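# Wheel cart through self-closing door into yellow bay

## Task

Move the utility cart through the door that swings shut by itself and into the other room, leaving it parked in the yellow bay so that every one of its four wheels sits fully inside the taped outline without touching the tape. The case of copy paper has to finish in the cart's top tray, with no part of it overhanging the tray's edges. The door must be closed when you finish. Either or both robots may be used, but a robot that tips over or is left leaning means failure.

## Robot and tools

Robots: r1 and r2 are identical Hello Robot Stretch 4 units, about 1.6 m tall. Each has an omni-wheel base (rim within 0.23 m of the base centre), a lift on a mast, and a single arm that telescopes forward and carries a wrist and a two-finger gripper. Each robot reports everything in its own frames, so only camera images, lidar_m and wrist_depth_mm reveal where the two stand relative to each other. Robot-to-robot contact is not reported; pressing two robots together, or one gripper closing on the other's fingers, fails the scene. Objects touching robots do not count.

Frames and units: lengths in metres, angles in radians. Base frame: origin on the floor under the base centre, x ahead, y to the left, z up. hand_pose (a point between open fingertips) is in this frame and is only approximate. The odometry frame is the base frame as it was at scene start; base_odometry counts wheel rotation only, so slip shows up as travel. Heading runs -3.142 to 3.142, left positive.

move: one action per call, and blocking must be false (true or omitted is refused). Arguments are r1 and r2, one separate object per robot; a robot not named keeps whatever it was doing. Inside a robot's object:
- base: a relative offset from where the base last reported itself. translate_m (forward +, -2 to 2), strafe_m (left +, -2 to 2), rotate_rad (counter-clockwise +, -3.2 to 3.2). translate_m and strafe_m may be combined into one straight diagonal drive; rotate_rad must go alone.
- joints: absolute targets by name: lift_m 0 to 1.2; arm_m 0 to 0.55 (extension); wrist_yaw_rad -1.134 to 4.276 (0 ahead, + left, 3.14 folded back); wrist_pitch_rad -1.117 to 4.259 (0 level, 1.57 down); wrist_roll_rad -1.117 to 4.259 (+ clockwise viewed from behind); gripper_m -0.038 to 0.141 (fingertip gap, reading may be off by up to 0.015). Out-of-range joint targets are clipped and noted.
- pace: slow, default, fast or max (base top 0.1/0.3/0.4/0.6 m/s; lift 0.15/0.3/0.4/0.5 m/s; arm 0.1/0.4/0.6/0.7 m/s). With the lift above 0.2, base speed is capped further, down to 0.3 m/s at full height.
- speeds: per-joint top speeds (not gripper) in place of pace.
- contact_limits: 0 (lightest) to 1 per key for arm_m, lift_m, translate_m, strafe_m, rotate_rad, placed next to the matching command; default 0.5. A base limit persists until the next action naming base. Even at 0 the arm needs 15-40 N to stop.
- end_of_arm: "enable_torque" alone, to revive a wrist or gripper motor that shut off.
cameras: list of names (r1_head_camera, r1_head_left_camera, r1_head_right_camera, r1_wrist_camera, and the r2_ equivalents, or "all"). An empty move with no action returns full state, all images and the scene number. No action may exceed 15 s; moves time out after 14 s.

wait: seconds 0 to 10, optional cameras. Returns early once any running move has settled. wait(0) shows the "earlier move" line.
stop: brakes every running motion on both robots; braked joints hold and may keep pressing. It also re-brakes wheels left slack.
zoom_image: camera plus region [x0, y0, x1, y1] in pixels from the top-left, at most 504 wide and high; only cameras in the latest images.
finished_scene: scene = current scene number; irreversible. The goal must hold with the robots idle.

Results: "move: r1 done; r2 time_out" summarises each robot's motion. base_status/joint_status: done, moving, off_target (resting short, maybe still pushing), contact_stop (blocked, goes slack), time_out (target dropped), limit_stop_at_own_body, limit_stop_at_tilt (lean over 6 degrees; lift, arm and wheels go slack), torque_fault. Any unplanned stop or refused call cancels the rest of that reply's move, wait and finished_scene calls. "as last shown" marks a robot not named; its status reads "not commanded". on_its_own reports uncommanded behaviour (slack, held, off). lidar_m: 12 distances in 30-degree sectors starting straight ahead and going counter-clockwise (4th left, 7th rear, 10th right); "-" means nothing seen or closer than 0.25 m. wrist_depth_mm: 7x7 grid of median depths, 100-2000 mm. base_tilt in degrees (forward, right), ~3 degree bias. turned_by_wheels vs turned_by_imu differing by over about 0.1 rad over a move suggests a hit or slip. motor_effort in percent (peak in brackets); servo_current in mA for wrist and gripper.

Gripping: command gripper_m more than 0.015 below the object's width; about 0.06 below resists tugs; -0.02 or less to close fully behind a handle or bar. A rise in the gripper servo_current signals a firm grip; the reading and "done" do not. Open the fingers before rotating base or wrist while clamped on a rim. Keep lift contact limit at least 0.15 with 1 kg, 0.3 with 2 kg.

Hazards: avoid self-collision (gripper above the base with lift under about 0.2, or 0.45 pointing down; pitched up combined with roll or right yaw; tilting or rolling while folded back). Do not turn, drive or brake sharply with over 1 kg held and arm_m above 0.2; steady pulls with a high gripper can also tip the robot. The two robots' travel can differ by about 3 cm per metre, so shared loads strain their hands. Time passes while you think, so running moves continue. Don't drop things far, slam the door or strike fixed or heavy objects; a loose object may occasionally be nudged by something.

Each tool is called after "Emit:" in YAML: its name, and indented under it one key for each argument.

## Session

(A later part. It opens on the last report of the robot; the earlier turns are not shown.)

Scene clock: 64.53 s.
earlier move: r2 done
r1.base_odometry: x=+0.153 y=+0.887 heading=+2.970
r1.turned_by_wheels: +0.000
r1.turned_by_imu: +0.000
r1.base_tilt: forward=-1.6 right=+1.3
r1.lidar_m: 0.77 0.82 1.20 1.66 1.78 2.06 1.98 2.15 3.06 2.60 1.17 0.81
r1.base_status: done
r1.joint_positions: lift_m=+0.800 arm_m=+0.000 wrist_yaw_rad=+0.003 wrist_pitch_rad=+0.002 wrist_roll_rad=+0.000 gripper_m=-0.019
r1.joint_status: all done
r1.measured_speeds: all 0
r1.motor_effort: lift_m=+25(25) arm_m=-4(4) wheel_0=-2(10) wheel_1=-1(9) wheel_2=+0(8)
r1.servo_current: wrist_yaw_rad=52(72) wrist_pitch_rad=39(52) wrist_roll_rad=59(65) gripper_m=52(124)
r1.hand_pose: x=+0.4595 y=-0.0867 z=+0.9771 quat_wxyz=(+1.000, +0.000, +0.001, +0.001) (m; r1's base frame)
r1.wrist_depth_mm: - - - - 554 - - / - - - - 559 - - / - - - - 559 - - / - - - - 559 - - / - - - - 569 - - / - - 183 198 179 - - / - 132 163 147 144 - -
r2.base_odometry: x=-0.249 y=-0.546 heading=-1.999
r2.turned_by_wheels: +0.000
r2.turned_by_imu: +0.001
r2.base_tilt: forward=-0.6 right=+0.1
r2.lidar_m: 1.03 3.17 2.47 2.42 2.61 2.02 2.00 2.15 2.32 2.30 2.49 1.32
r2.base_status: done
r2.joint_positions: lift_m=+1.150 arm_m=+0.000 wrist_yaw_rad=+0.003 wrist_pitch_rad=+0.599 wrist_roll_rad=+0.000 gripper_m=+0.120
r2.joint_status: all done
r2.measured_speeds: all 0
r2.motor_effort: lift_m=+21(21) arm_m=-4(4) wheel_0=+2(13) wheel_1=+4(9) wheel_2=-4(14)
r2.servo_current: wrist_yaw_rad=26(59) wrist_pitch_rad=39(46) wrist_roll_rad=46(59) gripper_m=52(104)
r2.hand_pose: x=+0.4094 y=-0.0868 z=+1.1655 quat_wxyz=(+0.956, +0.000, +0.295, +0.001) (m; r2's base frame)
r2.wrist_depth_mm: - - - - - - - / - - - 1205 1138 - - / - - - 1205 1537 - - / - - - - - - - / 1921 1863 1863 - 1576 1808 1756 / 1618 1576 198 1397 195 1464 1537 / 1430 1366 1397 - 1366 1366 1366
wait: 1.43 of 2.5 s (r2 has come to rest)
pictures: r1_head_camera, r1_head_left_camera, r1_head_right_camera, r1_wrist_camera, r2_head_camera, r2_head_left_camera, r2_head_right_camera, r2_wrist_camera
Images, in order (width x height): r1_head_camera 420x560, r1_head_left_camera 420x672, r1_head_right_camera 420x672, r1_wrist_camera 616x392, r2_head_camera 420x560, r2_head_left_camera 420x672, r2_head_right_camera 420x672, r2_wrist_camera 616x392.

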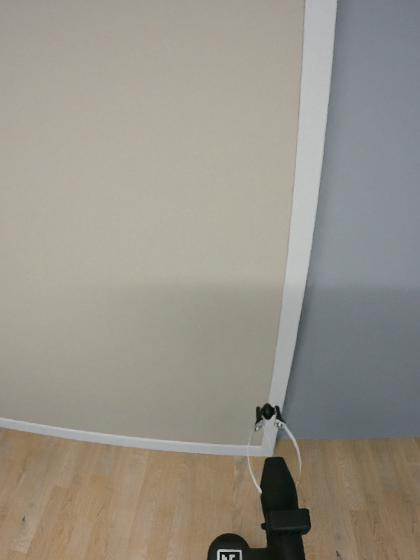

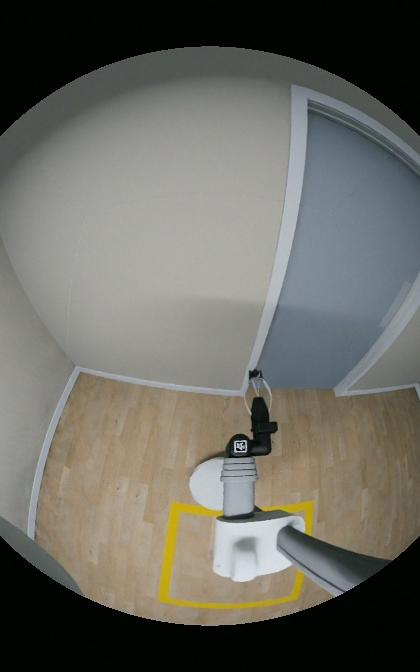

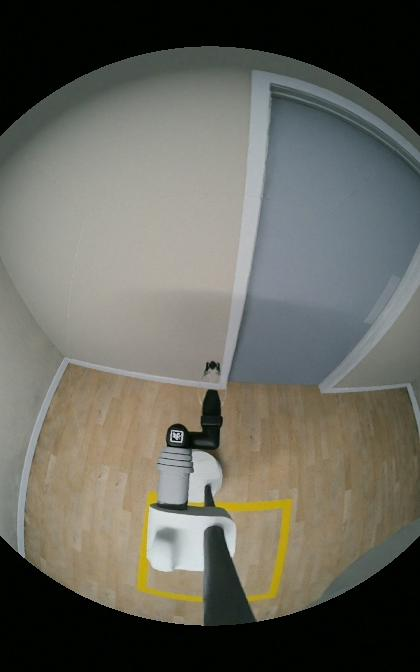

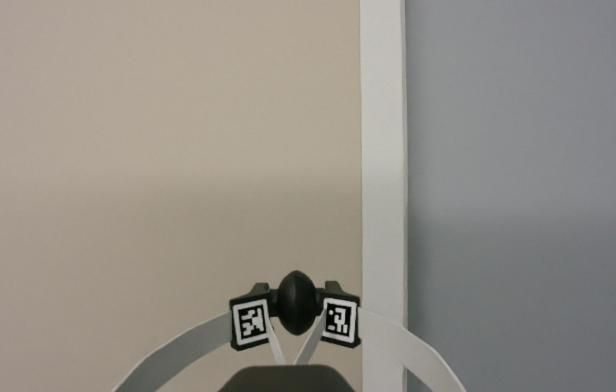

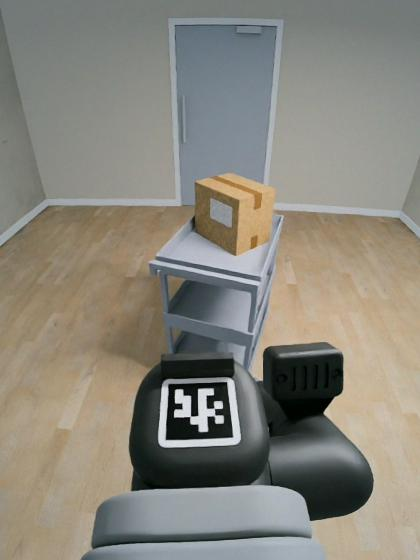

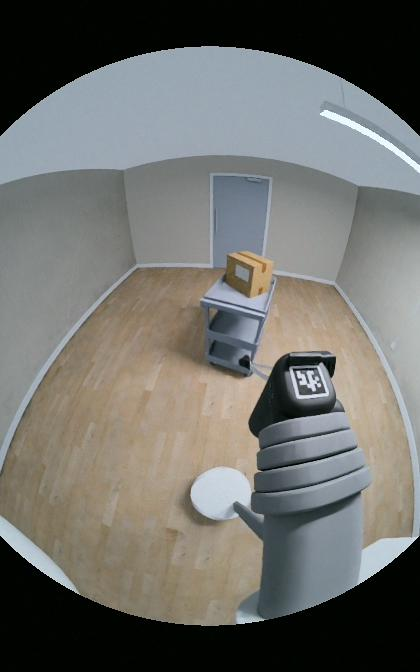

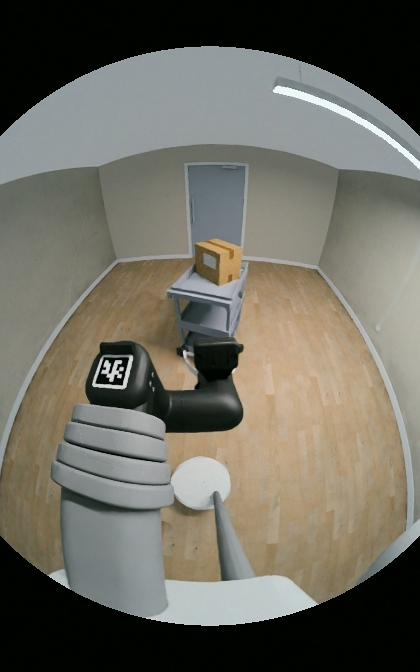

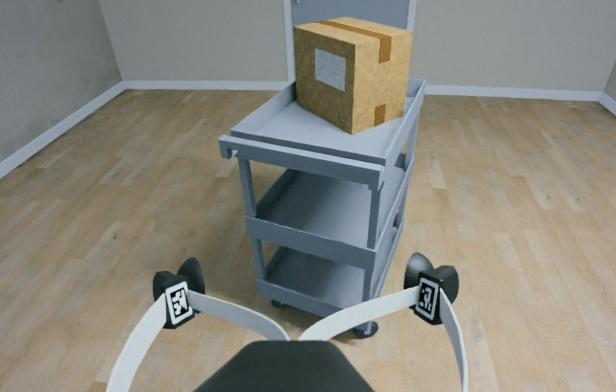

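Emit:
move:
  blocking: false
  r2: {"base":{"rotate_rad":-0.25},"joints":{"lift_m":0.67,"wrist_pitch_rad":0,"wrist_roll_rad":1.57}}
  r1: {"base":{"strafe_m":-0.72}}

Emit:
wait:
  seconds: 4

Emit:
wait:
  seconds: 2.5
  cameras: ["r1_head_camera","r1_wrist_camera","r2_head_camera","r2_head_left_camera","r2_wrist_camera"]

Scene clock: 90.53 s.
move: r1 moving; r2 moving
r1.base_odometry: x=+0.159 y=+0.922 heading=+2.970
r1.turned_by_wheels: +0.000
r1.turned_by_imu: +0.000
r1.base_tilt: forward=-1.6 right=+1.3
r1.lidar_m: 0.77 0.85 1.22 1.69 1.80 2.06 1.98 2.13 3.05 2.57 1.15 0.89
r1.base_status: strafe_m moving
r1.joint_positions: lift_m=+0.800 arm_m=+0.000 wrist_yaw_rad=+0.003 wrist_pitch_rad=+0.002 wrist_roll_rad=+0.000 gripper_m=-0.019
r1.joint_status: not commanded
r1.measured_speeds: translate_m=+0.000 strafe_m=-0.141 rotate_rad=+0.002 lift_m=+0.000 arm_m=+0.000 wrist_yaw_rad=+0.000 wrist_pitch_rad=+0.000 wrist_roll_rad=+0.000
r1.motor_effort: lift_m=+25(25) arm_m=-4(4) wheel_0=+10(10) wheel_1=-10(10) wheel_2=+1(1)
r1.servo_current: wrist_yaw_rad=46(59) wrist_pitch_rad=46(46) wrist_roll_rad=52(59) gripper_m=52(59)
r1.hand_pose: x=+0.4595 y=-0.0867 z=+0.9771 quat_wxyz=(+1.000, +0.000, +0.001, +0.001) (m; r1's base frame)
r1.wrist_depth_mm: - - - 559 - - - / - - - 559 - - - / - - - 559 - - - / - - - 559 - - - / - - - 554 - - - / - - 183 198 179 - - / - 132 163 147 144 - -
r2.base_odometry: x=-0.249 y=-0.546 heading=-2.142
r2.turned_by_wheels: -0.143
r2.turned_by_imu: -0.139
r2.base_tilt: forward=-0.7 right=+0.1
r2.lidar_m: 0.98 1.16 2.58 2.42 2.53 2.11 2.01 2.07 2.39 2.29 2.36 3.16
r2.base_status: rotate_rad moving
r2.joint_positions: lift_m=+1.112 arm_m=+0.000 wrist_yaw_rad=+0.003 wrist_pitch_rad=+0.079 wrist_roll_rad=+0.589 gripper_m=+0.120
r2.joint_status: lift_m moving; wrist_pitch_rad moving; wrist_roll_rad moving
r2.measured_speeds: translate_m=+0.001 strafe_m=+0.001 rotate_rad=-0.527 lift_m=-0.146 arm_m=+0.000 wrist_yaw_rad=+0.000 wrist_pitch_rad=-1.094 wrist_roll_rad=+1.820
r2.motor_effort: lift_m=+12(19) arm_m=-4(4) wheel_0=+6(10) wheel_1=+6(9) wheel_2=+8(9)
r2.servo_current: wrist_yaw_rad=46(59) wrist_pitch_rad=124(182) wrist_roll_rad=85(117) gripper_m=39(59)
r2.hand_pose: x=+0.4586 y=-0.0866 z=+1.2678 quat_wxyz=(+0.956, +0.290, +0.038, -0.010) (m; r2's base frame)
r2.wrist_depth_mm: - - - - - - - / - - - - - - - / - - - - - - - / - - - - - - - / - - - 1182 1281 - - / - - 201 1205 193 1983 1756 / - - - - - 1661 1499
pictures: none

Scene clock: 92.93 s.
earlier move: r1 moving; r2 done
r1.base_odometry: x=+0.269 y=+1.555 heading=+2.969
r1.turned_by_wheels: +0.000
r1.turned_by_imu: -0.005
r1.base_tilt: forward=-1.6 right=+1.3
r1.lidar_m: 0.82 0.87 1.16 2.35 2.49 2.07 2.00 2.17 2.44 2.38 1.02 0.87
r1.base_status: strafe_m moving
r1.joint_positions: lift_m=+0.800 arm_m=+0.000 wrist_yaw_rad=+0.003 wrist_pitch_rad=+0.002 wrist_roll_rad=+0.000 gripper_m=-0.019
r1.joint_status: not commanded
r1.measured_speeds: translate_m=+0.001 strafe_m=-0.160 rotate_rad=-0.004 lift_m=+0.000 arm_m=+0.000 wrist_yaw_rad=+0.000 wrist_pitch_rad=+0.000 wrist_roll_rad=+0.000
r1.motor_effort: lift_m=+25(25) arm_m=-4(4) wheel_0=+0(11) wheel_1=-1(10) wheel_2=+0(1)
r1.servo_current: wrist_yaw_rad=46(72) wrist_pitch_rad=39(52) wrist_roll_rad=39(72) gripper_m=52(59)
r1.hand_pose: x=+0.4595 y=-0.0867 z=+0.9771 quat_wxyz=(+1.000, +0.000, +0.001, +0.001) (m; r1's base frame)
r1.wrist_depth_mm: - - - - - - 585 / - - - - - - 580 / - - - - - - 585 / - - - - - - 585 / - - - - - - 580 / - - 183 198 170 - - / - 132 163 147 144 - -
r2.base_odometry: x=-0.249 y=-0.546 heading=-2.248
r2.turned_by_wheels: -0.106
r2.turned_by_imu: -0.103
r2.base_tilt: forward=-0.7 right=+0.0
r2.lidar_m: 1.01 1.10 2.69 2.40 2.48 2.20 1.99 2.04 2.53 2.29 2.32 2.92
r2.base_status: done
r2.joint_positions: lift_m=+0.670 arm_m=+0.000 wrist_yaw_rad=+0.003 wrist_pitch_rad=+0.008 wrist_roll_rad=+1.568 gripper_m=+0.120
r2.joint_status: all done
r2.measured_speeds: all 0
r2.motor_effort: lift_m=+14(19) arm_m=-4(4) wheel_0=+3(10) wheel_1=+3(9) wheel_2=+5(9)
r2.servo_current: wrist_yaw_rad=46(59) wrist_pitch_rad=52(182) wrist_roll_rad=52(117) gripper_m=39(59)
r2.hand_pose: x=+0.4595 y=-0.0866 z=+0.8462 quat_wxyz=(+0.708, +0.706, +0.004, -0.002) (m; r2's base frame)
r2.wrist_depth_mm: - - - - - 1618 1138 / - - - - - 1661 1160 / - - - - - 1661 1160 / - - - - - 1537 1182 / - - - 1205 1308 1366 1060 / - - 200 854 198 - - / - - - - - 1661 -
wait: 2.40 of 4 s (r2 has come to rest)
pictures: none

Scene clock: 93.77 s.
earlier move: r1 done
r1.base_odometry: x=+0.277 y=+1.596 heading=+2.969
r1.turned_by_wheels: +0.000
r1.turned_by_imu: +0.000
r1.base_tilt: forward=-1.6 right=+1.3
r1.lidar_m: 0.80 0.88 1.12 2.39 2.53 2.10 2.04 2.19 2.39 2.33 1.02 0.85
r1.base_status: done
r1.joint_positions: lift_m=+0.800 arm_m=+0.000 wrist_yaw_rad=+0.003 wrist_pitch_rad=+0.002 wrist_roll_rad=+0.000 gripper_m=-0.019
r1.joint_status: not commanded
r1.measured_speeds: all 0
r1.motor_effort: lift_m=+25(25) arm_m=-4(4) wheel_0=+0(11) wheel_1=-1(10) wheel_2=+0(1)
r1.servo_current: wrist_yaw_rad=59(72) wrist_pitch_rad=39(52) wrist_roll_rad=46(72) gripper_m=46(59)
r1.hand_pose: x=+0.4595 y=-0.0867 z=+0.9771 quat_wxyz=(+1.000, +0.000, +0.001, +0.001) (m; r1's base frame)
r1.wrist_depth_mm: - - - - - 585 585 / - - - - - 585 580 / - - - - - 591 585 / - - - - - 591 585 / - - - - - - 591 / - - 183 198 170 - 591 / - 132 163 146 144 - -
r2.base_odometry: x=-0.249 y=-0.546 heading=-2.248
r2.turned_by_wheels: +0.000
r2.turned_by_imu: +0.000
r2.base_tilt: forward=-0.7 right=+0.1
r2.lidar_m: 1.04 1.09 2.65 2.44 2.47 2.22 2.00 2.01 2.50 2.29 2.33 2.91
r2.base_status: done
r2.joint_positions: lift_m=+0.670 arm_m=+0.000 wrist_yaw_rad=+0.003 wrist_pitch_rad=+0.008 wrist_roll_rad=+1.568 gripper_m=+0.120
r2.joint_status: all done
r2.measured_speeds: all 0
r2.motor_effort: lift_m=+14(19) arm_m=-4(4) wheel_0=+3(10) wheel_1=+4(9) wheel_2=+5(9)
r2.servo_current: wrist_yaw_rad=46(59) wrist_pitch_rad=52(182) wrist_roll_rad=52(117) gripper_m=52(59)
r2.hand_pose: x=+0.4595 y=-0.0866 z=+0.8462 quat_wxyz=(+0.708, +0.706, +0.004, -0.002) (m; r2's base frame)
r2.wrist_depth_mm: - - - - - 1661 1160 / - - - - - 1661 1160 / - - - - - 1708 1160 / - - - - - 1576 1182 / - - - 1229 1281 1397 1060 / - - 200 854 198 - - / - - - - - 1661 -
wait: 0.83 of 2.5 s (r1 has come to rest)
pictures: r1_head_camera, r1_wrist_camera, r2_head_camera, r2_head_left_camera, r2_wrist_camera
Images, in order (width x height): r1_head_camera 420x560, r1_wrist_camera 616x392, r2_head_camera 420x560, r2_head_left_camera 420x672, r2_wrist_camera 616x392.

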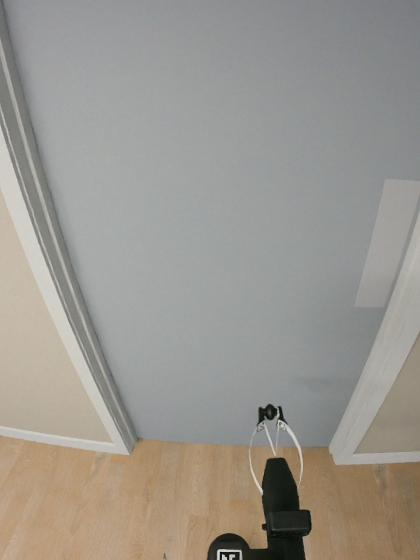

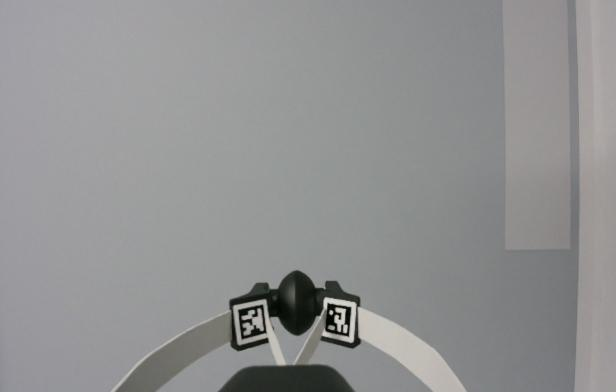

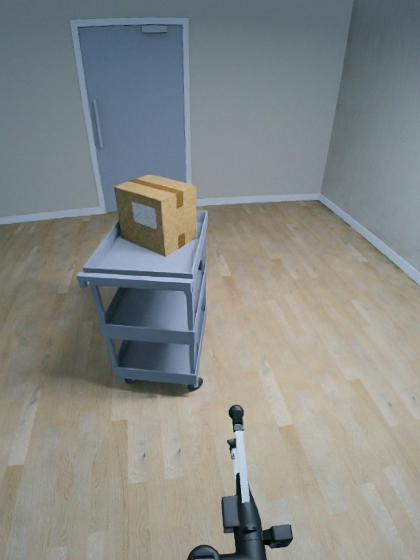

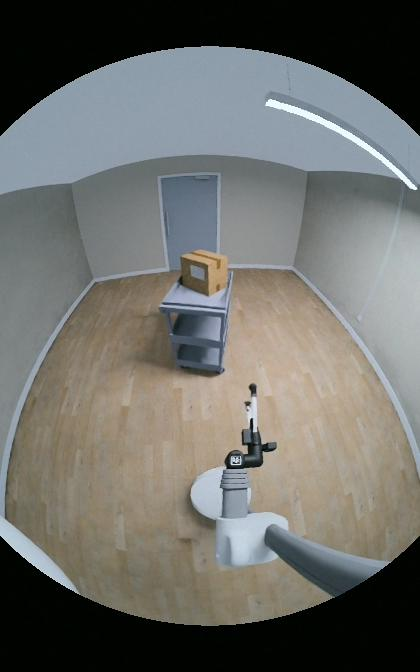

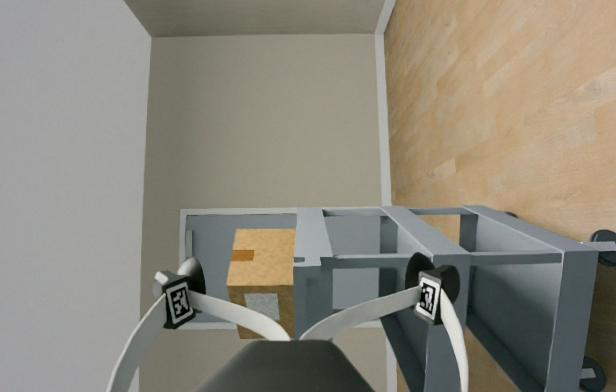

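Emit:
move:
  blocking: false
  r2: {"base":{"rotate_rad":-0.13}}

Emit:
wait:
  seconds: 1.5

Emit:
move:
  blocking: false
  r2: {"base":{"strafe_m":0.5,"translate_m":0.2}}

Emit:
wait:
  seconds: 4
  cameras: ["r2_head_camera","r2_wrist_camera"]

Scene clock: 107.53 s.
move: r2 moving
r1: as last shown
r1.lidar_m: 0.82 0.85 1.13 2.37 2.52 2.09 2.04 2.18 2.40 2.33 1.03 0.85
r1.motor_effort: lift_m=+25(25) arm_m=-4(4) wheel_0=+0(1) wheel_1=-1(1) wheel_2=+0(0)
r1.servo_current: wrist_yaw_rad=33(52) wrist_pitch_rad=39(46) wrist_roll_rad=59(65) gripper_m=59(59)
r1.wrist_depth_mm: - - - - - 580 580 / - - - - - 591 585 / - - - - - 580 585 / - - - - - 591 585 / - - - - - - 585 / - - 183 198 170 - 585 / - 132 163 147 144 - -
r2.base_odometry: x=-0.249 y=-0.546 heading=-2.377
r2.turned_by_wheels: -0.129
r2.turned_by_imu: -0.125
r2.base_tilt: forward=-0.7 right=+0.0
r2.lidar_m: 1.02 1.05 2.81 2.42 2.43 2.32 1.99 2.02 2.34 2.30 2.29 2.69
r2.base_status: rotate_rad moving
r2.joint_positions: lift_m=+0.670 arm_m=+0.000 wrist_yaw_rad=+0.003 wrist_pitch_rad=+0.008 wrist_roll_rad=+1.568 gripper_m=+0.120
r2.joint_status: not commanded
r2.measured_speeds: translate_m=+0.000 strafe_m=+0.000 rotate_rad=-0.044 lift_m=+0.000 arm_m=+0.000 wrist_yaw_rad=+0.000 wrist_pitch_rad=+0.000 wrist_roll_rad=+0.000
r2.motor_effort: lift_m=+14(14) arm_m=-4(4) wheel_0=+4(8) wheel_1=+1(8) wheel_2=+3(11)
r2.servo_current: wrist_yaw_rad=39(65) wrist_pitch_rad=52(52) wrist_roll_rad=46(59) gripper_m=52(52)
r2.hand_pose: x=+0.4595 y=-0.0867 z=+0.8462 quat_wxyz=(+0.708, +0.706, +0.004, -0.002) (m; r2's base frame)
r2.wrist_depth_mm: - - - - - 1661 1138 / - - - - - 1661 1160 / - - - - - 1708 1138 / - - - - - 1708 1160 / - - - - - 1618 1160 / - - 198 1205 196 - 1060 / - - - - - - -
pictures: none

Scene clock: 107.83 s.
earlier move: r2 done
r1.base_odometry: x=+0.277 y=+1.596 heading=+2.969
r1.turned_by_wheels: +0.000
r1.turned_by_imu: +0.000
r1.base_tilt: forward=-1.6 right=+1.3
r1.lidar_m: 0.79 0.86 1.15 2.36 2.55 2.09 2.02 2.16 2.39 2.32 1.01 0.85
r1.base_status: not commanded
r1.joint_positions: lift_m=+0.800 arm_m=+0.000 wrist_yaw_rad=+0.003 wrist_pitch_rad=+0.002 wrist_roll_rad=+0.000 gripper_m=-0.019
r1.joint_status: not commanded
r1.measured_speeds: all 0
r1.motor_effort: lift_m=+25(25) arm_m=-4(4) wheel_0=+0(1) wheel_1=-1(1) wheel_2=+0(0)
r1.servo_current: wrist_yaw_rad=52(52) wrist_pitch_rad=46(46) wrist_roll_rad=39(65) gripper_m=59(59)
r1.hand_pose: x=+0.4595 y=-0.0867 z=+0.9771 quat_wxyz=(+1.000, +0.000, +0.001, +0.001) (m; r1's base frame)
r1.wrist_depth_mm: - - - - - 585 580 / - - - - - 585 580 / - - - - - 580 580 / - - - - - 585 585 / - - - - - - 591 / - - 183 198 171 - 585 / - 133 163 146 144 - -
r2.base_odometry: x=-0.249 y=-0.546 heading=-2.377
r2.turned_by_wheels: +0.000
r2.turned_by_imu: +0.000
r2.base_tilt: forward=-0.7 right=+0.1
r2.lidar_m: 1.02 1.05 2.88 2.43 2.42 2.35 2.00 2.01 2.34 2.29 2.28 2.67
r2.base_status: done
r2.joint_positions: lift_m=+0.670 arm_m=+0.000 wrist_yaw_rad=+0.003 wrist_pitch_rad=+0.008 wrist_roll_rad=+1.568 gripper_m=+0.120
r2.joint_status: not commanded
r2.measured_speeds: all 0
r2.motor_effort: lift_m=+14(14) arm_m=-4(4) wheel_0=+3(8) wheel_1=+4(8) wheel_2=+3(11)
r2.servo_current: wrist_yaw_rad=46(65) wrist_pitch_rad=52(52) wrist_roll_rad=46(59) gripper_m=46(52)
r2.hand_pose: x=+0.4595 y=-0.0867 z=+0.8462 quat_wxyz=(+0.708, +0.706, +0.004, -0.002) (m; r2's base frame)
r2.wrist_depth_mm: - - - - - 1661 1138 / - - - - - 1708 1138 / - - - - - 1661 1138 / - - - - - 1661 1138 / - - - - - 1576 1160 / - - 199 1182 196 - 1060 / - - - - - - -
wait: 0.30 of 1.5 s (r2 has come to rest)
pictures: none

Scene clock: 108.33 s.
move: r2 moving
r1: as last shown
r1.lidar_m: 0.82 0.89 1.14 2.36 2.54 2.11 2.01 2.17 2.40 2.33 1.02 0.84
r1.servo_current: wrist_yaw_rad=52(65) wrist_pitch_rad=46(46) wrist_roll_rad=39(52) gripper_m=52(59)
r1.wrist_depth_mm: - - - - - 585 580 / - - - - - 591 585 / - - - - - 591 585 / - - - - - 591 585 / - - - - - - 585 / - - 183 199 170 - 591 / - 132 163 146 144 - -
r2.base_odometry: x=-0.237 y=-0.575 heading=-2.377
r2.turned_by_wheels: +0.000
r2.turned_by_imu: +0.000
r2.base_tilt: forward=-0.7 right=+0.1
r2.lidar_m: 0.99 1.06 2.83 2.41 2.39 2.38 2.01 2.01 2.36 2.33 2.31 2.71
r2.base_status: translate_m moving; strafe_m moving
r2.joint_positions: lift_m=+0.670 arm_m=+0.000 wrist_yaw_rad=+0.003 wrist_pitch_rad=+0.008 wrist_roll_rad=+1.568 gripper_m=+0.120
r2.joint_status: not commanded
r2.measured_speeds: translate_m=+0.044 strafe_m=+0.114 rotate_rad=+0.001 lift_m=+0.000 arm_m=+0.000 wrist_yaw_rad=+0.000 wrist_pitch_rad=+0.000 wrist_roll_rad=+0.000
r2.motor_effort: lift_m=+14(14) arm_m=-4(4) wheel_0=-7(11) wheel_1=+12(12) wheel_2=-6(7)
r2.servo_current: wrist_yaw_rad=52(59) wrist_pitch_rad=46(59) wrist_roll_rad=52(59) gripper_m=52(59)
r2.hand_pose: x=+0.4595 y=-0.0867 z=+0.8462 quat_wxyz=(+0.708, +0.706, +0.004, -0.002) (m; r2's base frame)
r2.wrist_depth_mm: - - - - - 1708 1138 / - - - - - 1661 1138 / - - - - - 1661 1138 / - - - - - 1661 1160 / - - - - - 1576 1182 / - - 198 831 196 - - / - - - - - 831 -
pictures: none

Scene clock: 111.10 s.
earlier move: r2 done
r1.base_odometry: x=+0.277 y=+1.596 heading=+2.969
r1.turned_by_wheels: +0.000
r1.turned_by_imu: +0.000
r1.base_tilt: forward=-1.6 right=+1.3
r1.lidar_m: 0.80 0.86 1.18 2.36 2.53 2.07 2.04 2.15 2.40 2.33 1.00 0.83
r1.base_status: not commanded
r1.joint_positions: lift_m=+0.800 arm_m=+0.000 wrist_yaw_rad=+0.003 wrist_pitch_rad=+0.002 wrist_roll_rad=+0.000 gripper_m=-0.019
r1.joint_status: not commanded
r1.measured_speeds: all 0
r1.motor_effort: lift_m=+25(25) arm_m=-4(4) wheel_0=-1(1) wheel_1=-1(1) wheel_2=+0(0)
r1.servo_current: wrist_yaw_rad=52(65) wrist_pitch_rad=46(52) wrist_roll_rad=59(78) gripper_m=52(65)
r1.hand_pose: x=+0.4595 y=-0.0867 z=+0.9771 quat_wxyz=(+1.000, +0.000, +0.001, +0.001) (m; r1's base frame)
r1.wrist_depth_mm: - - - - - 580 574 / - - - - - 585 591 / - - - - - 585 580 / - - - - - 585 591 / - - - - - - 591 / - - 183 198 170 - 585 / - 132 163 146 144 - -
r2.base_odometry: x=-0.047 y=-1.045 heading=-2.377
r2.turned_by_wheels: +0.000
r2.turned_by_imu: +0.001
r2.base_tilt: forward=-0.6 right=+0.1
r2.lidar_m: 0.80 3.40 2.35 2.03 2.01 2.33 2.33 2.31 2.69 2.74 2.74 0.84
r2.base_status: done
r2.joint_positions: lift_m=+0.670 arm_m=+0.000 wrist_yaw_rad=+0.003 wrist_pitch_rad=+0.008 wrist_roll_rad=+1.568 gripper_m=+0.120
r2.joint_status: not commanded
r2.measured_speeds: all 0
r2.motor_effort: lift_m=+14(14) arm_m=-4(4) wheel_0=-3(12) wheel_1=+3(12) wheel_2=-5(9)
r2.servo_current: wrist_yaw_rad=46(59) wrist_pitch_rad=52(59) wrist_roll_rad=46(59) gripper_m=46(59)
r2.hand_pose: x=+0.4595 y=-0.0867 z=+0.8462 quat_wxyz=(+0.708, +0.706, +0.004, -0.002) (m; r2's base frame)
r2.wrist_depth_mm: - - - - - 1661 1118 / - - - 634 - 634 1098 / - - - 627 - 634 - / - - 917 634 - 640 - / - - 1008 640 - 640 - / - - 198 634 200 647 1160 / - - - - - 1661 1160
wait: 2.77 of 4 s (r2 has come to rest)
pictures: r2_head_camera, r2_wrist_camera
Images, in order (width x height): r2_head_camera 420x560, r2_wrist_camera 616x392.

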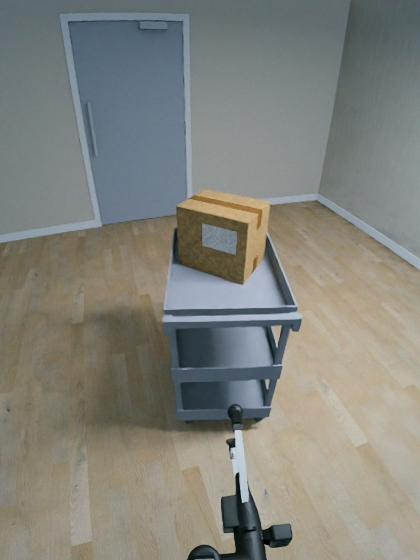

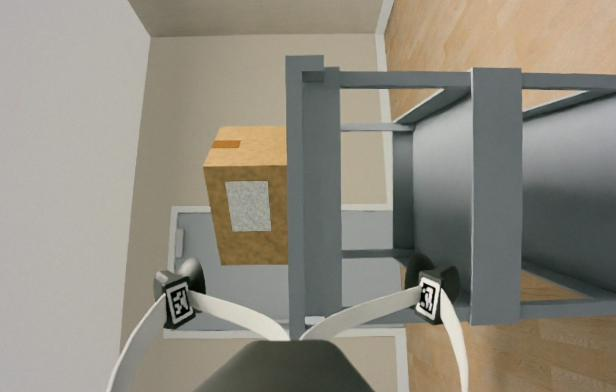

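Emit:
move:
  blocking: false
  r2: {"base":{"strafe_m":-0.03,"translate_m":0.37},"contact_limits":{"translate_m":0.2}}

Emit:
wait:
  seconds: 4
  cameras: ["r2_head_camera","r2_wrist_camera"]

Scene clock: 131.23 s.
move: r2 moving
r1: as last shown
r1.base_tilt: forward=-1.6 right=+1.2
r1.lidar_m: 0.81 0.88 1.13 2.37 2.51 2.12 2.03 2.18 2.40 2.35 1.02 0.86
r1.motor_effort: lift_m=+25(25) arm_m=-4(4) wheel_0=+0(1) wheel_1=-1(1) wheel_2=+0(0)
r1.servo_current: wrist_yaw_rad=52(59) wrist_pitch_rad=39(46) wrist_roll_rad=59(59) gripper_m=59(59)
r1.wrist_depth_mm: - - - - - 591 580 / - - - - - 591 585 / - - - - - 591 585 / - - - - - 591 585 / - - - - - - 597 / - - 183 198 171 - 585 / - 132 163 147 144 - -
r2.base_odometry: x=-0.071 y=-1.065 heading=-2.377
r2.turned_by_wheels: +0.000
r2.turned_by_imu: +0.001
r2.base_tilt: forward=-0.7 right=+0.0
r2.lidar_m: 0.77 3.40 2.39 2.04 1.98 2.39 2.37 2.36 2.74 2.71 2.70 0.81
r2.base_status: translate_m moving; strafe_m moving
r2.joint_positions: lift_m=+0.670 arm_m=+0.000 wrist_yaw_rad=+0.003 wrist_pitch_rad=+0.008 wrist_roll_rad=+1.568 gripper_m=+0.120
r2.joint_status: not commanded
r2.measured_speeds: translate_m=+0.122 strafe_m=-0.011 rotate_rad=+0.003 lift_m=+0.000 arm_m=+0.000 wrist_yaw_rad=+0.000 wrist_pitch_rad=+0.000 wrist_roll_rad=+0.000
r2.motor_effort: lift_m=+14(14) arm_m=-4(4) wheel_0=+10(10) wheel_1=+7(9) wheel_2=-12(13)
r2.servo_current: wrist_yaw_rad=39(65) wrist_pitch_rad=52(52) wrist_roll_rad=39(65) gripper_m=52(59)
r2.contact_limits: translate_m 0.2
r2.hand_pose: x=+0.4595 y=-0.0867 z=+0.8462 quat_wxyz=(+0.708, +0.706, +0.004, -0.002) (m; r2's base frame)
r2.wrist_depth_mm: - - - - - 1661 1138 / - - - 609 - 609 1060 / - - - 603 - 603 - / - - 891 603 - 609 - / - - 976 609 - 615 - / - - 199 615 198 621 1160 / - - - - - 1708 1160
pictures: none

Scene clock: 133.47 s.
earlier move: r2 done
r1.base_odometry: x=+0.277 y=+1.596 heading=+2.969
r1.turned_by_wheels: +0.000
r1.turned_by_imu: +0.000
r1.base_tilt: forward=-1.6 right=+1.3
r1.lidar_m: 0.82 0.86 1.15 2.38 2.53 2.09 2.02 2.20 2.38 2.35 1.02 0.85
r1.base_status: not commanded
r1.joint_positions: lift_m=+0.800 arm_m=+0.000 wrist_yaw_rad=+0.003 wrist_pitch_rad=+0.002 wrist_roll_rad=+0.000 gripper_m=-0.019
r1.joint_status: not commanded
r1.measured_speeds: all 0
r1.motor_effort: lift_m=+25(25) arm_m=-4(4) wheel_0=+0(1) wheel_1=-1(1) wheel_2=+0(0)
r1.servo_current: wrist_yaw_rad=46(65) wrist_pitch_rad=46(52) wrist_roll_rad=46(65) gripper_m=59(59)
r1.hand_pose: x=+0.4595 y=-0.0867 z=+0.9771 quat_wxyz=(+1.000, +0.000, +0.001, +0.001) (m; r1's base frame)
r1.wrist_depth_mm: - - - - - 591 580 / - - - - - 585 585 / - - - - - 585 591 / - - - - - 580 585 / - - - - - - 580 / - - 182 198 170 - 591 / - 133 163 146 144 - -
r2.base_odometry: x=-0.335 y=-1.279 heading=-2.377
r2.turned_by_wheels: +0.000
r2.turned_by_imu: +0.001
r2.base_tilt: forward=-0.7 right=+0.0
r2.lidar_m: 0.44 0.47 2.53 2.16 2.16 2.47 2.66 2.67 3.01 2.59 2.60 0.47
r2.base_status: done
r2.joint_positions: lift_m=+0.670 arm_m=+0.000 wrist_yaw_rad=+0.003 wrist_pitch_rad=+0.008 wrist_roll_rad=+1.568 gripper_m=+0.120
r2.joint_status: not commanded
r2.measured_speeds: all 0
r2.motor_effort: lift_m=+14(15) arm_m=-4(4) wheel_0=+4(11) wheel_1=+4(9) wheel_2=-2(14)
r2.servo_current: wrist_yaw_rad=52(65) wrist_pitch_rad=52(59) wrist_roll_rad=59(65) gripper_m=46(59)
r2.contact_limits: translate_m 0.2
r2.hand_pose: x=+0.4595 y=-0.0867 z=+0.8462 quat_wxyz=(+0.708, +0.706, +0.004, -0.002) (m; r2's base frame)
r2.wrist_depth_mm: - - - 264 265 1661 1118 / - - - 266 267 1661 - / - - 569 267 268 866 - / - - 508 270 271 866 - / - - 549 272 271 - - / - - 211 212 198 - - / - - - - - 1756 -
wait: 2.23 of 4 s (r2 has come to rest)
pictures: r2_head_camera, r2_wrist_camera
Images, in order (width x height): r2_head_camera 420x560, r2_wrist_camera 616x392.

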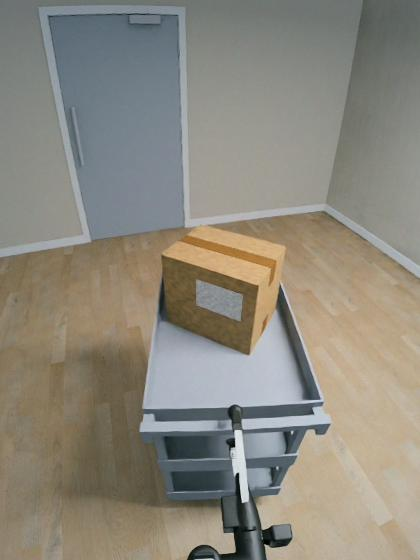

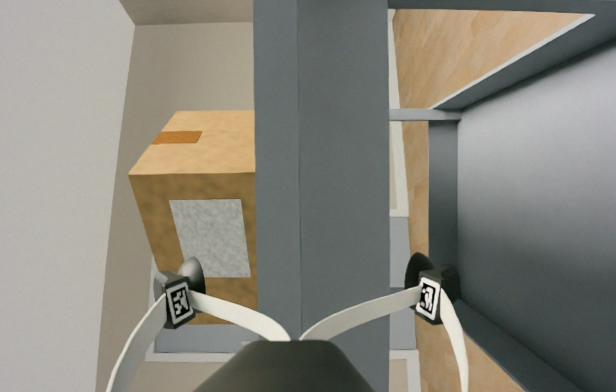

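Emit:
move:
  blocking: false
  r2: {"joints":{"arm_m":0.035,"lift_m":0.662},"contact_limits":{"arm_m":0.1}}

Emit:
wait:
  seconds: 2

Emit:
move:
  blocking: false
  r2: {"joints":{"gripper_m":0.015}}

Emit:
wait:
  seconds: 3
  cameras: ["r2_head_camera","r2_wrist_camera"]

Scene clock: 143.37 s.
move: r2 moving
r1: as last shown
r1.lidar_m: 0.80 0.87 1.16 2.38 2.54 2.09 2.04 2.18 2.40 2.34 1.01 0.83
r1.motor_effort: lift_m=+25(25) arm_m=-4(4) wheel_0=-1(1) wheel_1=-1(1) wheel_2=+0(0)
r1.servo_current: wrist_yaw_rad=46(65) wrist_pitch_rad=46(46) wrist_roll_rad=39(59) gripper_m=52(65)
r1.wrist_depth_mm: - - - - - 585 580 / - - - - - 597 580 / - - - - - 591 580 / - - - - - 585 585 / - - - - - - 580 / - - 183 198 170 - 585 / - 133 163 147 144 - -
r2.base_odometry: x=-0.335 y=-1.279 heading=-2.377
r2.turned_by_wheels: +0.000
r2.turned_by_imu: +0.000
r2.base_tilt: forward=-0.7 right=+0.0
r2.lidar_m: 0.44 0.46 2.54 2.12 2.17 2.47 2.66 2.67 3.04 2.59 2.59 0.46
r2.base_status: not commanded
r2.joint_positions: lift_m=+0.662 arm_m=+0.033 wrist_yaw_rad=+0.003 wrist_pitch_rad=+0.008 wrist_roll_rad=+1.568 gripper_m=+0.120
r2.joint_status: lift_m moving; arm_m moving
r2.measured_speeds: translate_m=+0.000 strafe_m=+0.000 rotate_rad=+0.000 lift_m=+0.000 arm_m=+0.042 wrist_yaw_rad=+0.000 wrist_pitch_rad=+0.000 wrist_roll_rad=+0.000
r2.motor_effort: lift_m=+13(17) arm_m=+10(11) wheel_0=+3(4) wheel_1=+4(4) wheel_2=-2(3)
r2.servo_current: wrist_yaw_rad=59(59) wrist_pitch_rad=46(52) wrist_roll_rad=46(52) gripper_m=52(59)
r2.contact_limits: arm_m 0.1; translate_m 0.2
r2.hand_pose: x=+0.4927 y=-0.0867 z=+0.8383 quat_wxyz=(+0.708, +0.706, +0.004, -0.002) (m; r2's base frame)
r2.wrist_depth_mm: - - - 234 - 1618 1182 / - - - 235 235 1499 - / - - 477 237 831 - - / - 480 455 236 831 - - / - - 500 238 239 - - / - - 179 240 198 - - / - - - - - 1808 -
pictures: none

Scene clock: 143.73 s.
earlier move: r2 done
r1.base_odometry: x=+0.277 y=+1.596 heading=+2.969
r1.turned_by_wheels: +0.000
r1.turned_by_imu: +0.000
r1.base_tilt: forward=-1.6 right=+1.2
r1.lidar_m: 0.82 0.86 1.13 2.36 2.52 2.10 2.03 2.18 2.41 2.32 1.02 0.84
r1.base_status: not commanded
r1.joint_positions: lift_m=+0.800 arm_m=+0.000 wrist_yaw_rad=+0.003 wrist_pitch_rad=+0.002 wrist_roll_rad=+0.000 gripper_m=-0.019
r1.joint_status: not commanded
r1.measured_speeds: all 0
r1.motor_effort: lift_m=+25(25) arm_m=-4(4) wheel_0=-1(1) wheel_1=-1(1) wheel_2=+0(0)
r1.servo_current: wrist_yaw_rad=52(65) wrist_pitch_rad=46(46) wrist_roll_rad=39(65) gripper_m=52(65)
r1.hand_pose: x=+0.4595 y=-0.0867 z=+0.9771 quat_wxyz=(+1.000, +0.000, +0.001, +0.001) (m; r1's base frame)
r1.wrist_depth_mm: - - - - - 591 580 / - - - - - 580 580 / - - - - - 585 585 / - - - - - 591 585 / - - - - - - 591 / - - 183 198 170 - 591 / - 132 163 146 144 - -
r2.base_odometry: x=-0.335 y=-1.279 heading=-2.377
r2.turned_by_wheels: +0.000
r2.turned_by_imu: +0.000
r2.base_tilt: forward=-0.6 right=+0.1
r2.lidar_m: 0.43 0.49 2.49 2.16 2.16 2.49 2.66 2.66 3.05 2.60 2.59 0.46
r2.base_status: not commanded
r2.joint_positions: lift_m=+0.662 arm_m=+0.035 wrist_yaw_rad=+0.003 wrist_pitch_rad=+0.008 wrist_roll_rad=+1.568 gripper_m=+0.120
r2.joint_status: all done
r2.measured_speeds: all 0
r2.motor_effort: lift_m=+14(17) arm_m=+7(11) wheel_0=+4(4) wheel_1=+4(4) wheel_2=-3(3)
r2.servo_current: wrist_yaw_rad=39(59) wrist_pitch_rad=52(52) wrist_roll_rad=52(59) gripper_m=46(59)
r2.contact_limits: arm_m 0.1; translate_m 0.2
r2.hand_pose: x=+0.4943 y=-0.0867 z=+0.8383 quat_wxyz=(+0.708, +0.706, +0.004, -0.002) (m; r2's base frame)
r2.wrist_depth_mm: - - - 231 - 1618 1205 / - - - 232 233 1499 - / - - 473 234 831 - - / - 477 455 235 236 - - / - - 220 236 237 - - / - - 177 238 197 - - / - - - - - 1756 -
wait: 0.37 of 2 s (r2 has come to rest)
pictures: none

Scene clock: 144.23 s.
move: r2 moving
r1: as last shown
r1.base_tilt: forward=-1.6 right=+1.3
r1.lidar_m: 0.82 0.86 1.13 2.37 2.52 2.08 2.02 2.19 2.39 2.33 1.04 0.84
r1.motor_effort: lift_m=+24(25) arm_m=-4(4) wheel_0=-1(1) wheel_1=-1(1) wheel_2=+0(0)
r1.servo_current: wrist_yaw_rad=52(52) wrist_pitch_rad=39(52) wrist_roll_rad=46(59) gripper_m=52(59)
r1.wrist_depth_mm: - - - - - 585 580 / - - - - - 585 585 / - - - - - 591 585 / - - - - - 585 585 / - - - - - - 591 / - - 183 198 170 - 585 / - 132 163 146 144 - -
r2.base_odometry: x=-0.335 y=-1.279 heading=-2.377
r2.turned_by_wheels: +0.000
r2.turned_by_imu: +0.000
r2.base_tilt: forward=-0.7 right=+0.0
r2.lidar_m: 0.44 0.47 2.52 2.17 2.15 2.50 2.67 2.67 3.03 2.59 2.58 0.46
r2.base_status: not commanded
r2.joint_positions: lift_m=+0.662 arm_m=+0.035 wrist_yaw_rad=+0.003 wrist_pitch_rad=+0.007 wrist_roll_rad=+1.568 gripper_m=+0.106
r2.joint_status: gripper_m moving
r2.measured_speeds: translate_m=+0.000 strafe_m=+0.000 rotate_rad=+0.000 lift_m=+0.000 arm_m=+0.000 wrist_yaw_rad=+0.000 wrist_pitch_rad=-0.003 wrist_roll_rad=+0.000
r2.motor_effort: lift_m=+14(14) arm_m=+7(8) wheel_0=+4(4) wheel_1=+3(4) wheel_2=-2(3)
r2.servo_current: wrist_yaw_rad=52(59) wrist_pitch_rad=46(52) wrist_roll_rad=39(52) gripper_m=104(104)
r2.contact_limits: arm_m 0.1; translate_m 0.2
r2.hand_pose: x=+0.4943 y=-0.0867 z=+0.8384 quat_wxyz=(+0.708, +0.706, +0.003, -0.002) (m; r2's base frame)
r2.wrist_depth_mm: - - - 230 - 1618 1182 / - - - 232 233 1618 - / - - 473 234 235 - - / - 480 449 235 236 - - / - - 220 236 237 - - / - - 177 237 190 - - / - - - - - 1808 -
pictures: none

Scene clock: 145.63 s.
earlier move: r2 done
r1.base_odometry: x=+0.277 y=+1.596 heading=+2.969
r1.turned_by_wheels: +0.000
r1.turned_by_imu: +0.000
r1.base_tilt: forward=-1.6 right=+1.3
r1.lidar_m: 0.81 0.88 1.15 2.37 2.52 2.09 2.03 2.17 2.40 2.32 0.99 0.85
r1.base_status: not commanded
r1.joint_positions: lift_m=+0.800 arm_m=+0.000 wrist_yaw_rad=+0.003 wrist_pitch_rad=+0.002 wrist_roll_rad=+0.000 gripper_m=-0.019
r1.joint_status: not commanded
r1.measured_speeds: all 0
r1.motor_effort: lift_m=+25(25) arm_m=-4(4) wheel_0=-1(1) wheel_1=-1(2) wheel_2=+0(0)
r1.servo_current: wrist_yaw_rad=52(72) wrist_pitch_rad=26(52) wrist_roll_rad=33(72) gripper_m=52(59)
r1.hand_pose: x=+0.4595 y=-0.0867 z=+0.9771 quat_wxyz=(+1.000, +0.000, +0.001, +0.001) (m; r1's base frame)
r1.wrist_depth_mm: - - - - - 585 580 / - - - - - 585 585 / - - - - - 585 585 / - - - - - 591 591 / - - - - - - 585 / - - 184 198 170 - 591 / - 133 163 147 144 - -
r2.base_odometry: x=-0.335 y=-1.279 heading=-2.377
r2.turned_by_wheels: +0.000
r2.turned_by_imu: +0.000
r2.base_tilt: forward=-0.7 right=+0.0
r2.lidar_m: 0.42 0.46 2.50 2.17 2.15 2.51 2.66 2.68 3.05 2.60 2.59 0.47
r2.base_status: not commanded
r2.joint_positions: lift_m=+0.662 arm_m=+0.035 wrist_yaw_rad=+0.000 wrist_pitch_rad=-0.002 wrist_roll_rad=+1.569 gripper_m=+0.016
r2.joint_status: all done
r2.measured_speeds: all 0
r2.motor_effort: lift_m=+15(15) arm_m=+5(8) wheel_0=+1(4) wheel_1=+3(4) wheel_2=-3(3)
r2.servo_current: wrist_yaw_rad=26(65) wrist_pitch_rad=39(59) wrist_roll_rad=59(59) gripper_m=65(319)
r2.contact_limits: arm_m 0.1; translate_m 0.2
r2.hand_pose: x=+0.4942 y=-0.0875 z=+0.8410 quat_wxyz=(+0.708, +0.706, -0.001, +0.001) (m; r2's base frame)
r2.wrist_depth_mm: - - - 236 236 1756 1255 / - - - 237 237 1756 - / - - 549 238 239 788 - / - - 477 239 238 842 - / - - 535 210 240 - - / - - 190 182 187 - - / - - - - - 1921 -
wait: 1.40 of 3 s (r2 has come to rest)
pictures: r2_head_camera, r2_wrist_camera
Images, in order (width x height): r2_head_camera 420x560, r2_wrist_camera 616x392.

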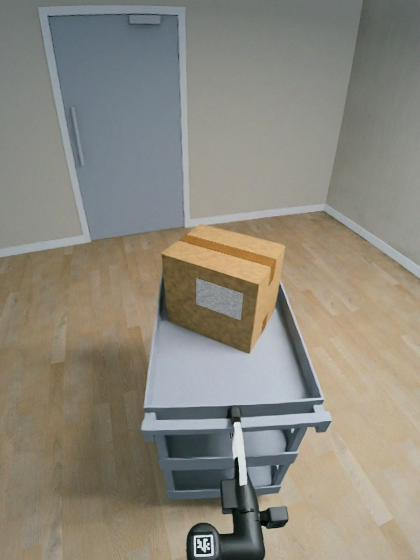

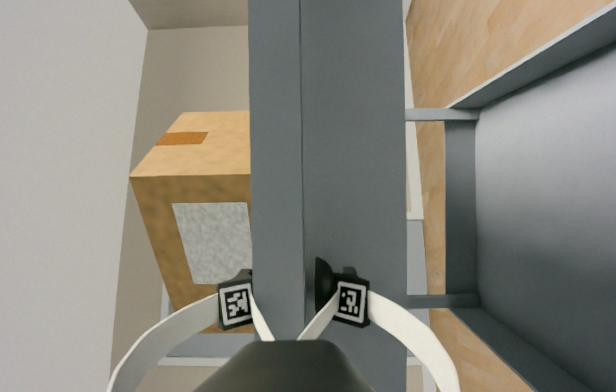

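Emit:
move:
  blocking: false
  r2: {"base":{"translate_m":-0.7},"pace":"slow","contact_limits":{"translate_m":0.6}}

Emit:
wait:
  seconds: 9
  cameras: ["r2_head_camera","r2_wrist_camera"]

Scene clock: 162.17 s.
move: r2 moving
r1: as last shown
r1.lidar_m: 0.80 0.88 1.14 2.37 2.53 2.08 2.03 2.18 2.39 2.31 1.04 0.83
r1.motor_effort: lift_m=+25(25) arm_m=-4(4) wheel_0=+0(1) wheel_1=-1(1) wheel_2=+0(0)
r1.servo_current: wrist_yaw_rad=52(65) wrist_pitch_rad=39(46) wrist_roll_rad=46(52) gripper_m=52(59)
r1.wrist_depth_mm: - - - - - 574 580 / - - - - - 580 585 / - - - - - 591 585 / - - - - - 591 591 / - - - - - - 585 / - - 183 198 170 - 585 / - 132 163 147 144 - -
r2.base_odometry: x=-0.326 y=-1.271 heading=-2.377
r2.turned_by_wheels: +0.000
r2.turned_by_imu: +0.000
r2.base_tilt: forward=-0.6 right=+0.0
r2.lidar_m: 0.44 0.46 2.51 2.13 2.17 2.49 2.65 2.67 3.03 2.59 2.59 0.47
r2.base_status: translate_m moving
r2.joint_positions: lift_m=+0.662 arm_m=+0.035 wrist_yaw_rad=+0.001 wrist_pitch_rad=-0.002 wrist_roll_rad=+1.569 gripper_m=+0.016
r2.joint_status: not commanded
r2.measured_speeds: translate_m=-0.048 strafe_m=+0.000 rotate_rad=+0.002 lift_m=+0.000 arm_m=+0.000 wrist_yaw_rad=+0.015 wrist_pitch_rad=-0.002 wrist_roll_rad=+0.000
r2.motor_effort: lift_m=+15(15) arm_m=+5(5) wheel_0=-5(7) wheel_1=-8(8) wheel_2=+12(12)
r2.servo_current: wrist_yaw_rad=46(52) wrist_pitch_rad=39(46) wrist_roll_rad=46(52) gripper_m=65(72)
r2.contact_limits: arm_m 0.1; translate_m 0.6
r2.hand_pose: x=+0.4944 y=-0.0870 z=+0.8411 quat_wxyz=(+0.708, +0.706, +0.000, +0.001) (m; r2's base frame)
r2.wrist_depth_mm: - - - 177 234 1756 1229 / - - - 236 236 1808 - / - - 530 236 237 820 - / - - 484 238 238 820 - / - - 535 210 239 831 - / - - 189 183 187 - - / - - - - 241 - -
pictures: none

Scene clock: 169.97 s.
earlier move: r2 done
r1.base_odometry: x=+0.277 y=+1.596 heading=+2.969
r1.turned_by_wheels: +0.000
r1.turned_by_imu: +0.000
r1.base_tilt: forward=-1.6 right=+1.3
r1.lidar_m: 0.81 0.86 1.12 2.37 2.51 2.11 2.02 2.20 2.40 2.34 1.04 0.84
r1.base_status: not commanded
r1.joint_positions: lift_m=+0.800 arm_m=+0.000 wrist_yaw_rad=+0.003 wrist_pitch_rad=+0.002 wrist_roll_rad=+0.000 gripper_m=-0.019
r1.joint_status: not commanded
r1.measured_speeds: all 0
r1.motor_effort: lift_m=+25(25) arm_m=-4(4) wheel_0=+0(1) wheel_1=-1(1) wheel_2=+0(0)
r1.servo_current: wrist_yaw_rad=52(78) wrist_pitch_rad=46(52) wrist_roll_rad=46(72) gripper_m=52(59)
r1.hand_pose: x=+0.4595 y=-0.0867 z=+0.9771 quat_wxyz=(+1.000, +0.000, +0.001, +0.001) (m; r1's base frame)
r1.wrist_depth_mm: - - - - - 591 580 / - - - - - 591 585 / - - - - - 585 585 / - - - - - 591 585 / - - - - - - 585 / - - 182 198 170 - 585 / - 132 163 147 144 - -
r2.base_odometry: x=+0.170 y=-0.795 heading=-2.377
r2.turned_by_wheels: +0.000
r2.turned_by_imu: +0.004
r2.base_tilt: forward=-0.7 right=+0.0
r2.lidar_m: 0.42 0.45 2.32 1.94 1.95 2.28 2.02 1.99 2.34 2.77 2.78 0.48
r2.base_status: done
r2.joint_positions: lift_m=+0.662 arm_m=+0.035 wrist_yaw_rad=+0.004 wrist_pitch_rad=-0.003 wrist_roll_rad=+1.569 gripper_m=+0.016
r2.joint_status: not commanded
r2.measured_speeds: all 0
r2.motor_effort: lift_m=+15(15) arm_m=+4(5) wheel_0=+0(11) wheel_1=-2(9) wheel_2=+7(15)
r2.servo_current: wrist_yaw_rad=52(65) wrist_pitch_rad=46(46) wrist_roll_rad=52(65) gripper_m=72(78)
r2.contact_limits: arm_m 0.1; translate_m 0.6
r2.hand_pose: x=+0.4946 y=-0.0863 z=+0.8412 quat_wxyz=(+0.708, +0.706, +0.000, +0.002) (m; r2's base frame)
r2.wrist_depth_mm: - - - 242 242 1756 1205 / - - - 184 242 1808 - / - - 585 242 241 788 - / - - 480 240 241 831 - / - - 517 202 240 820 - / - - 188 182 186 - - / - - - - 239 1921 -
wait: 7.80 of 9 s (r2 has come to rest)
pictures: r2_head_camera, r2_wrist_camera
Images, in order (width x height): r2_head_camera 420x560, r2_wrist_camera 616x392.

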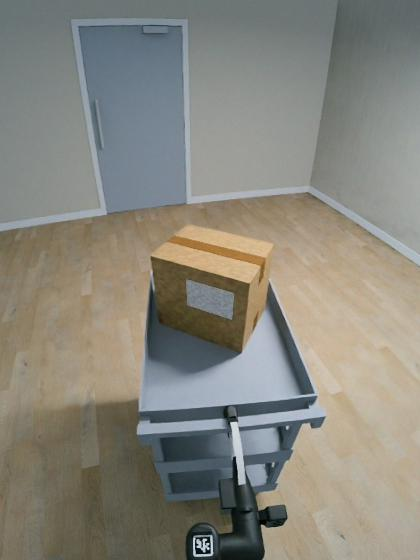

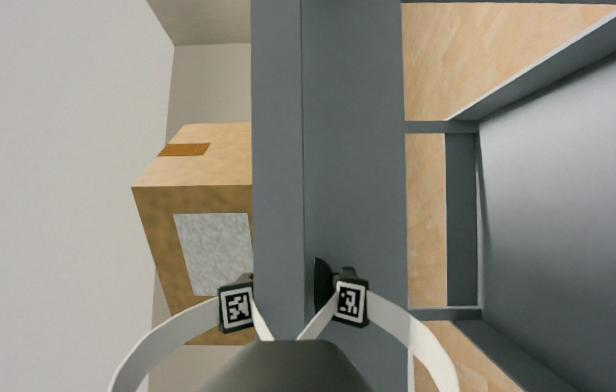

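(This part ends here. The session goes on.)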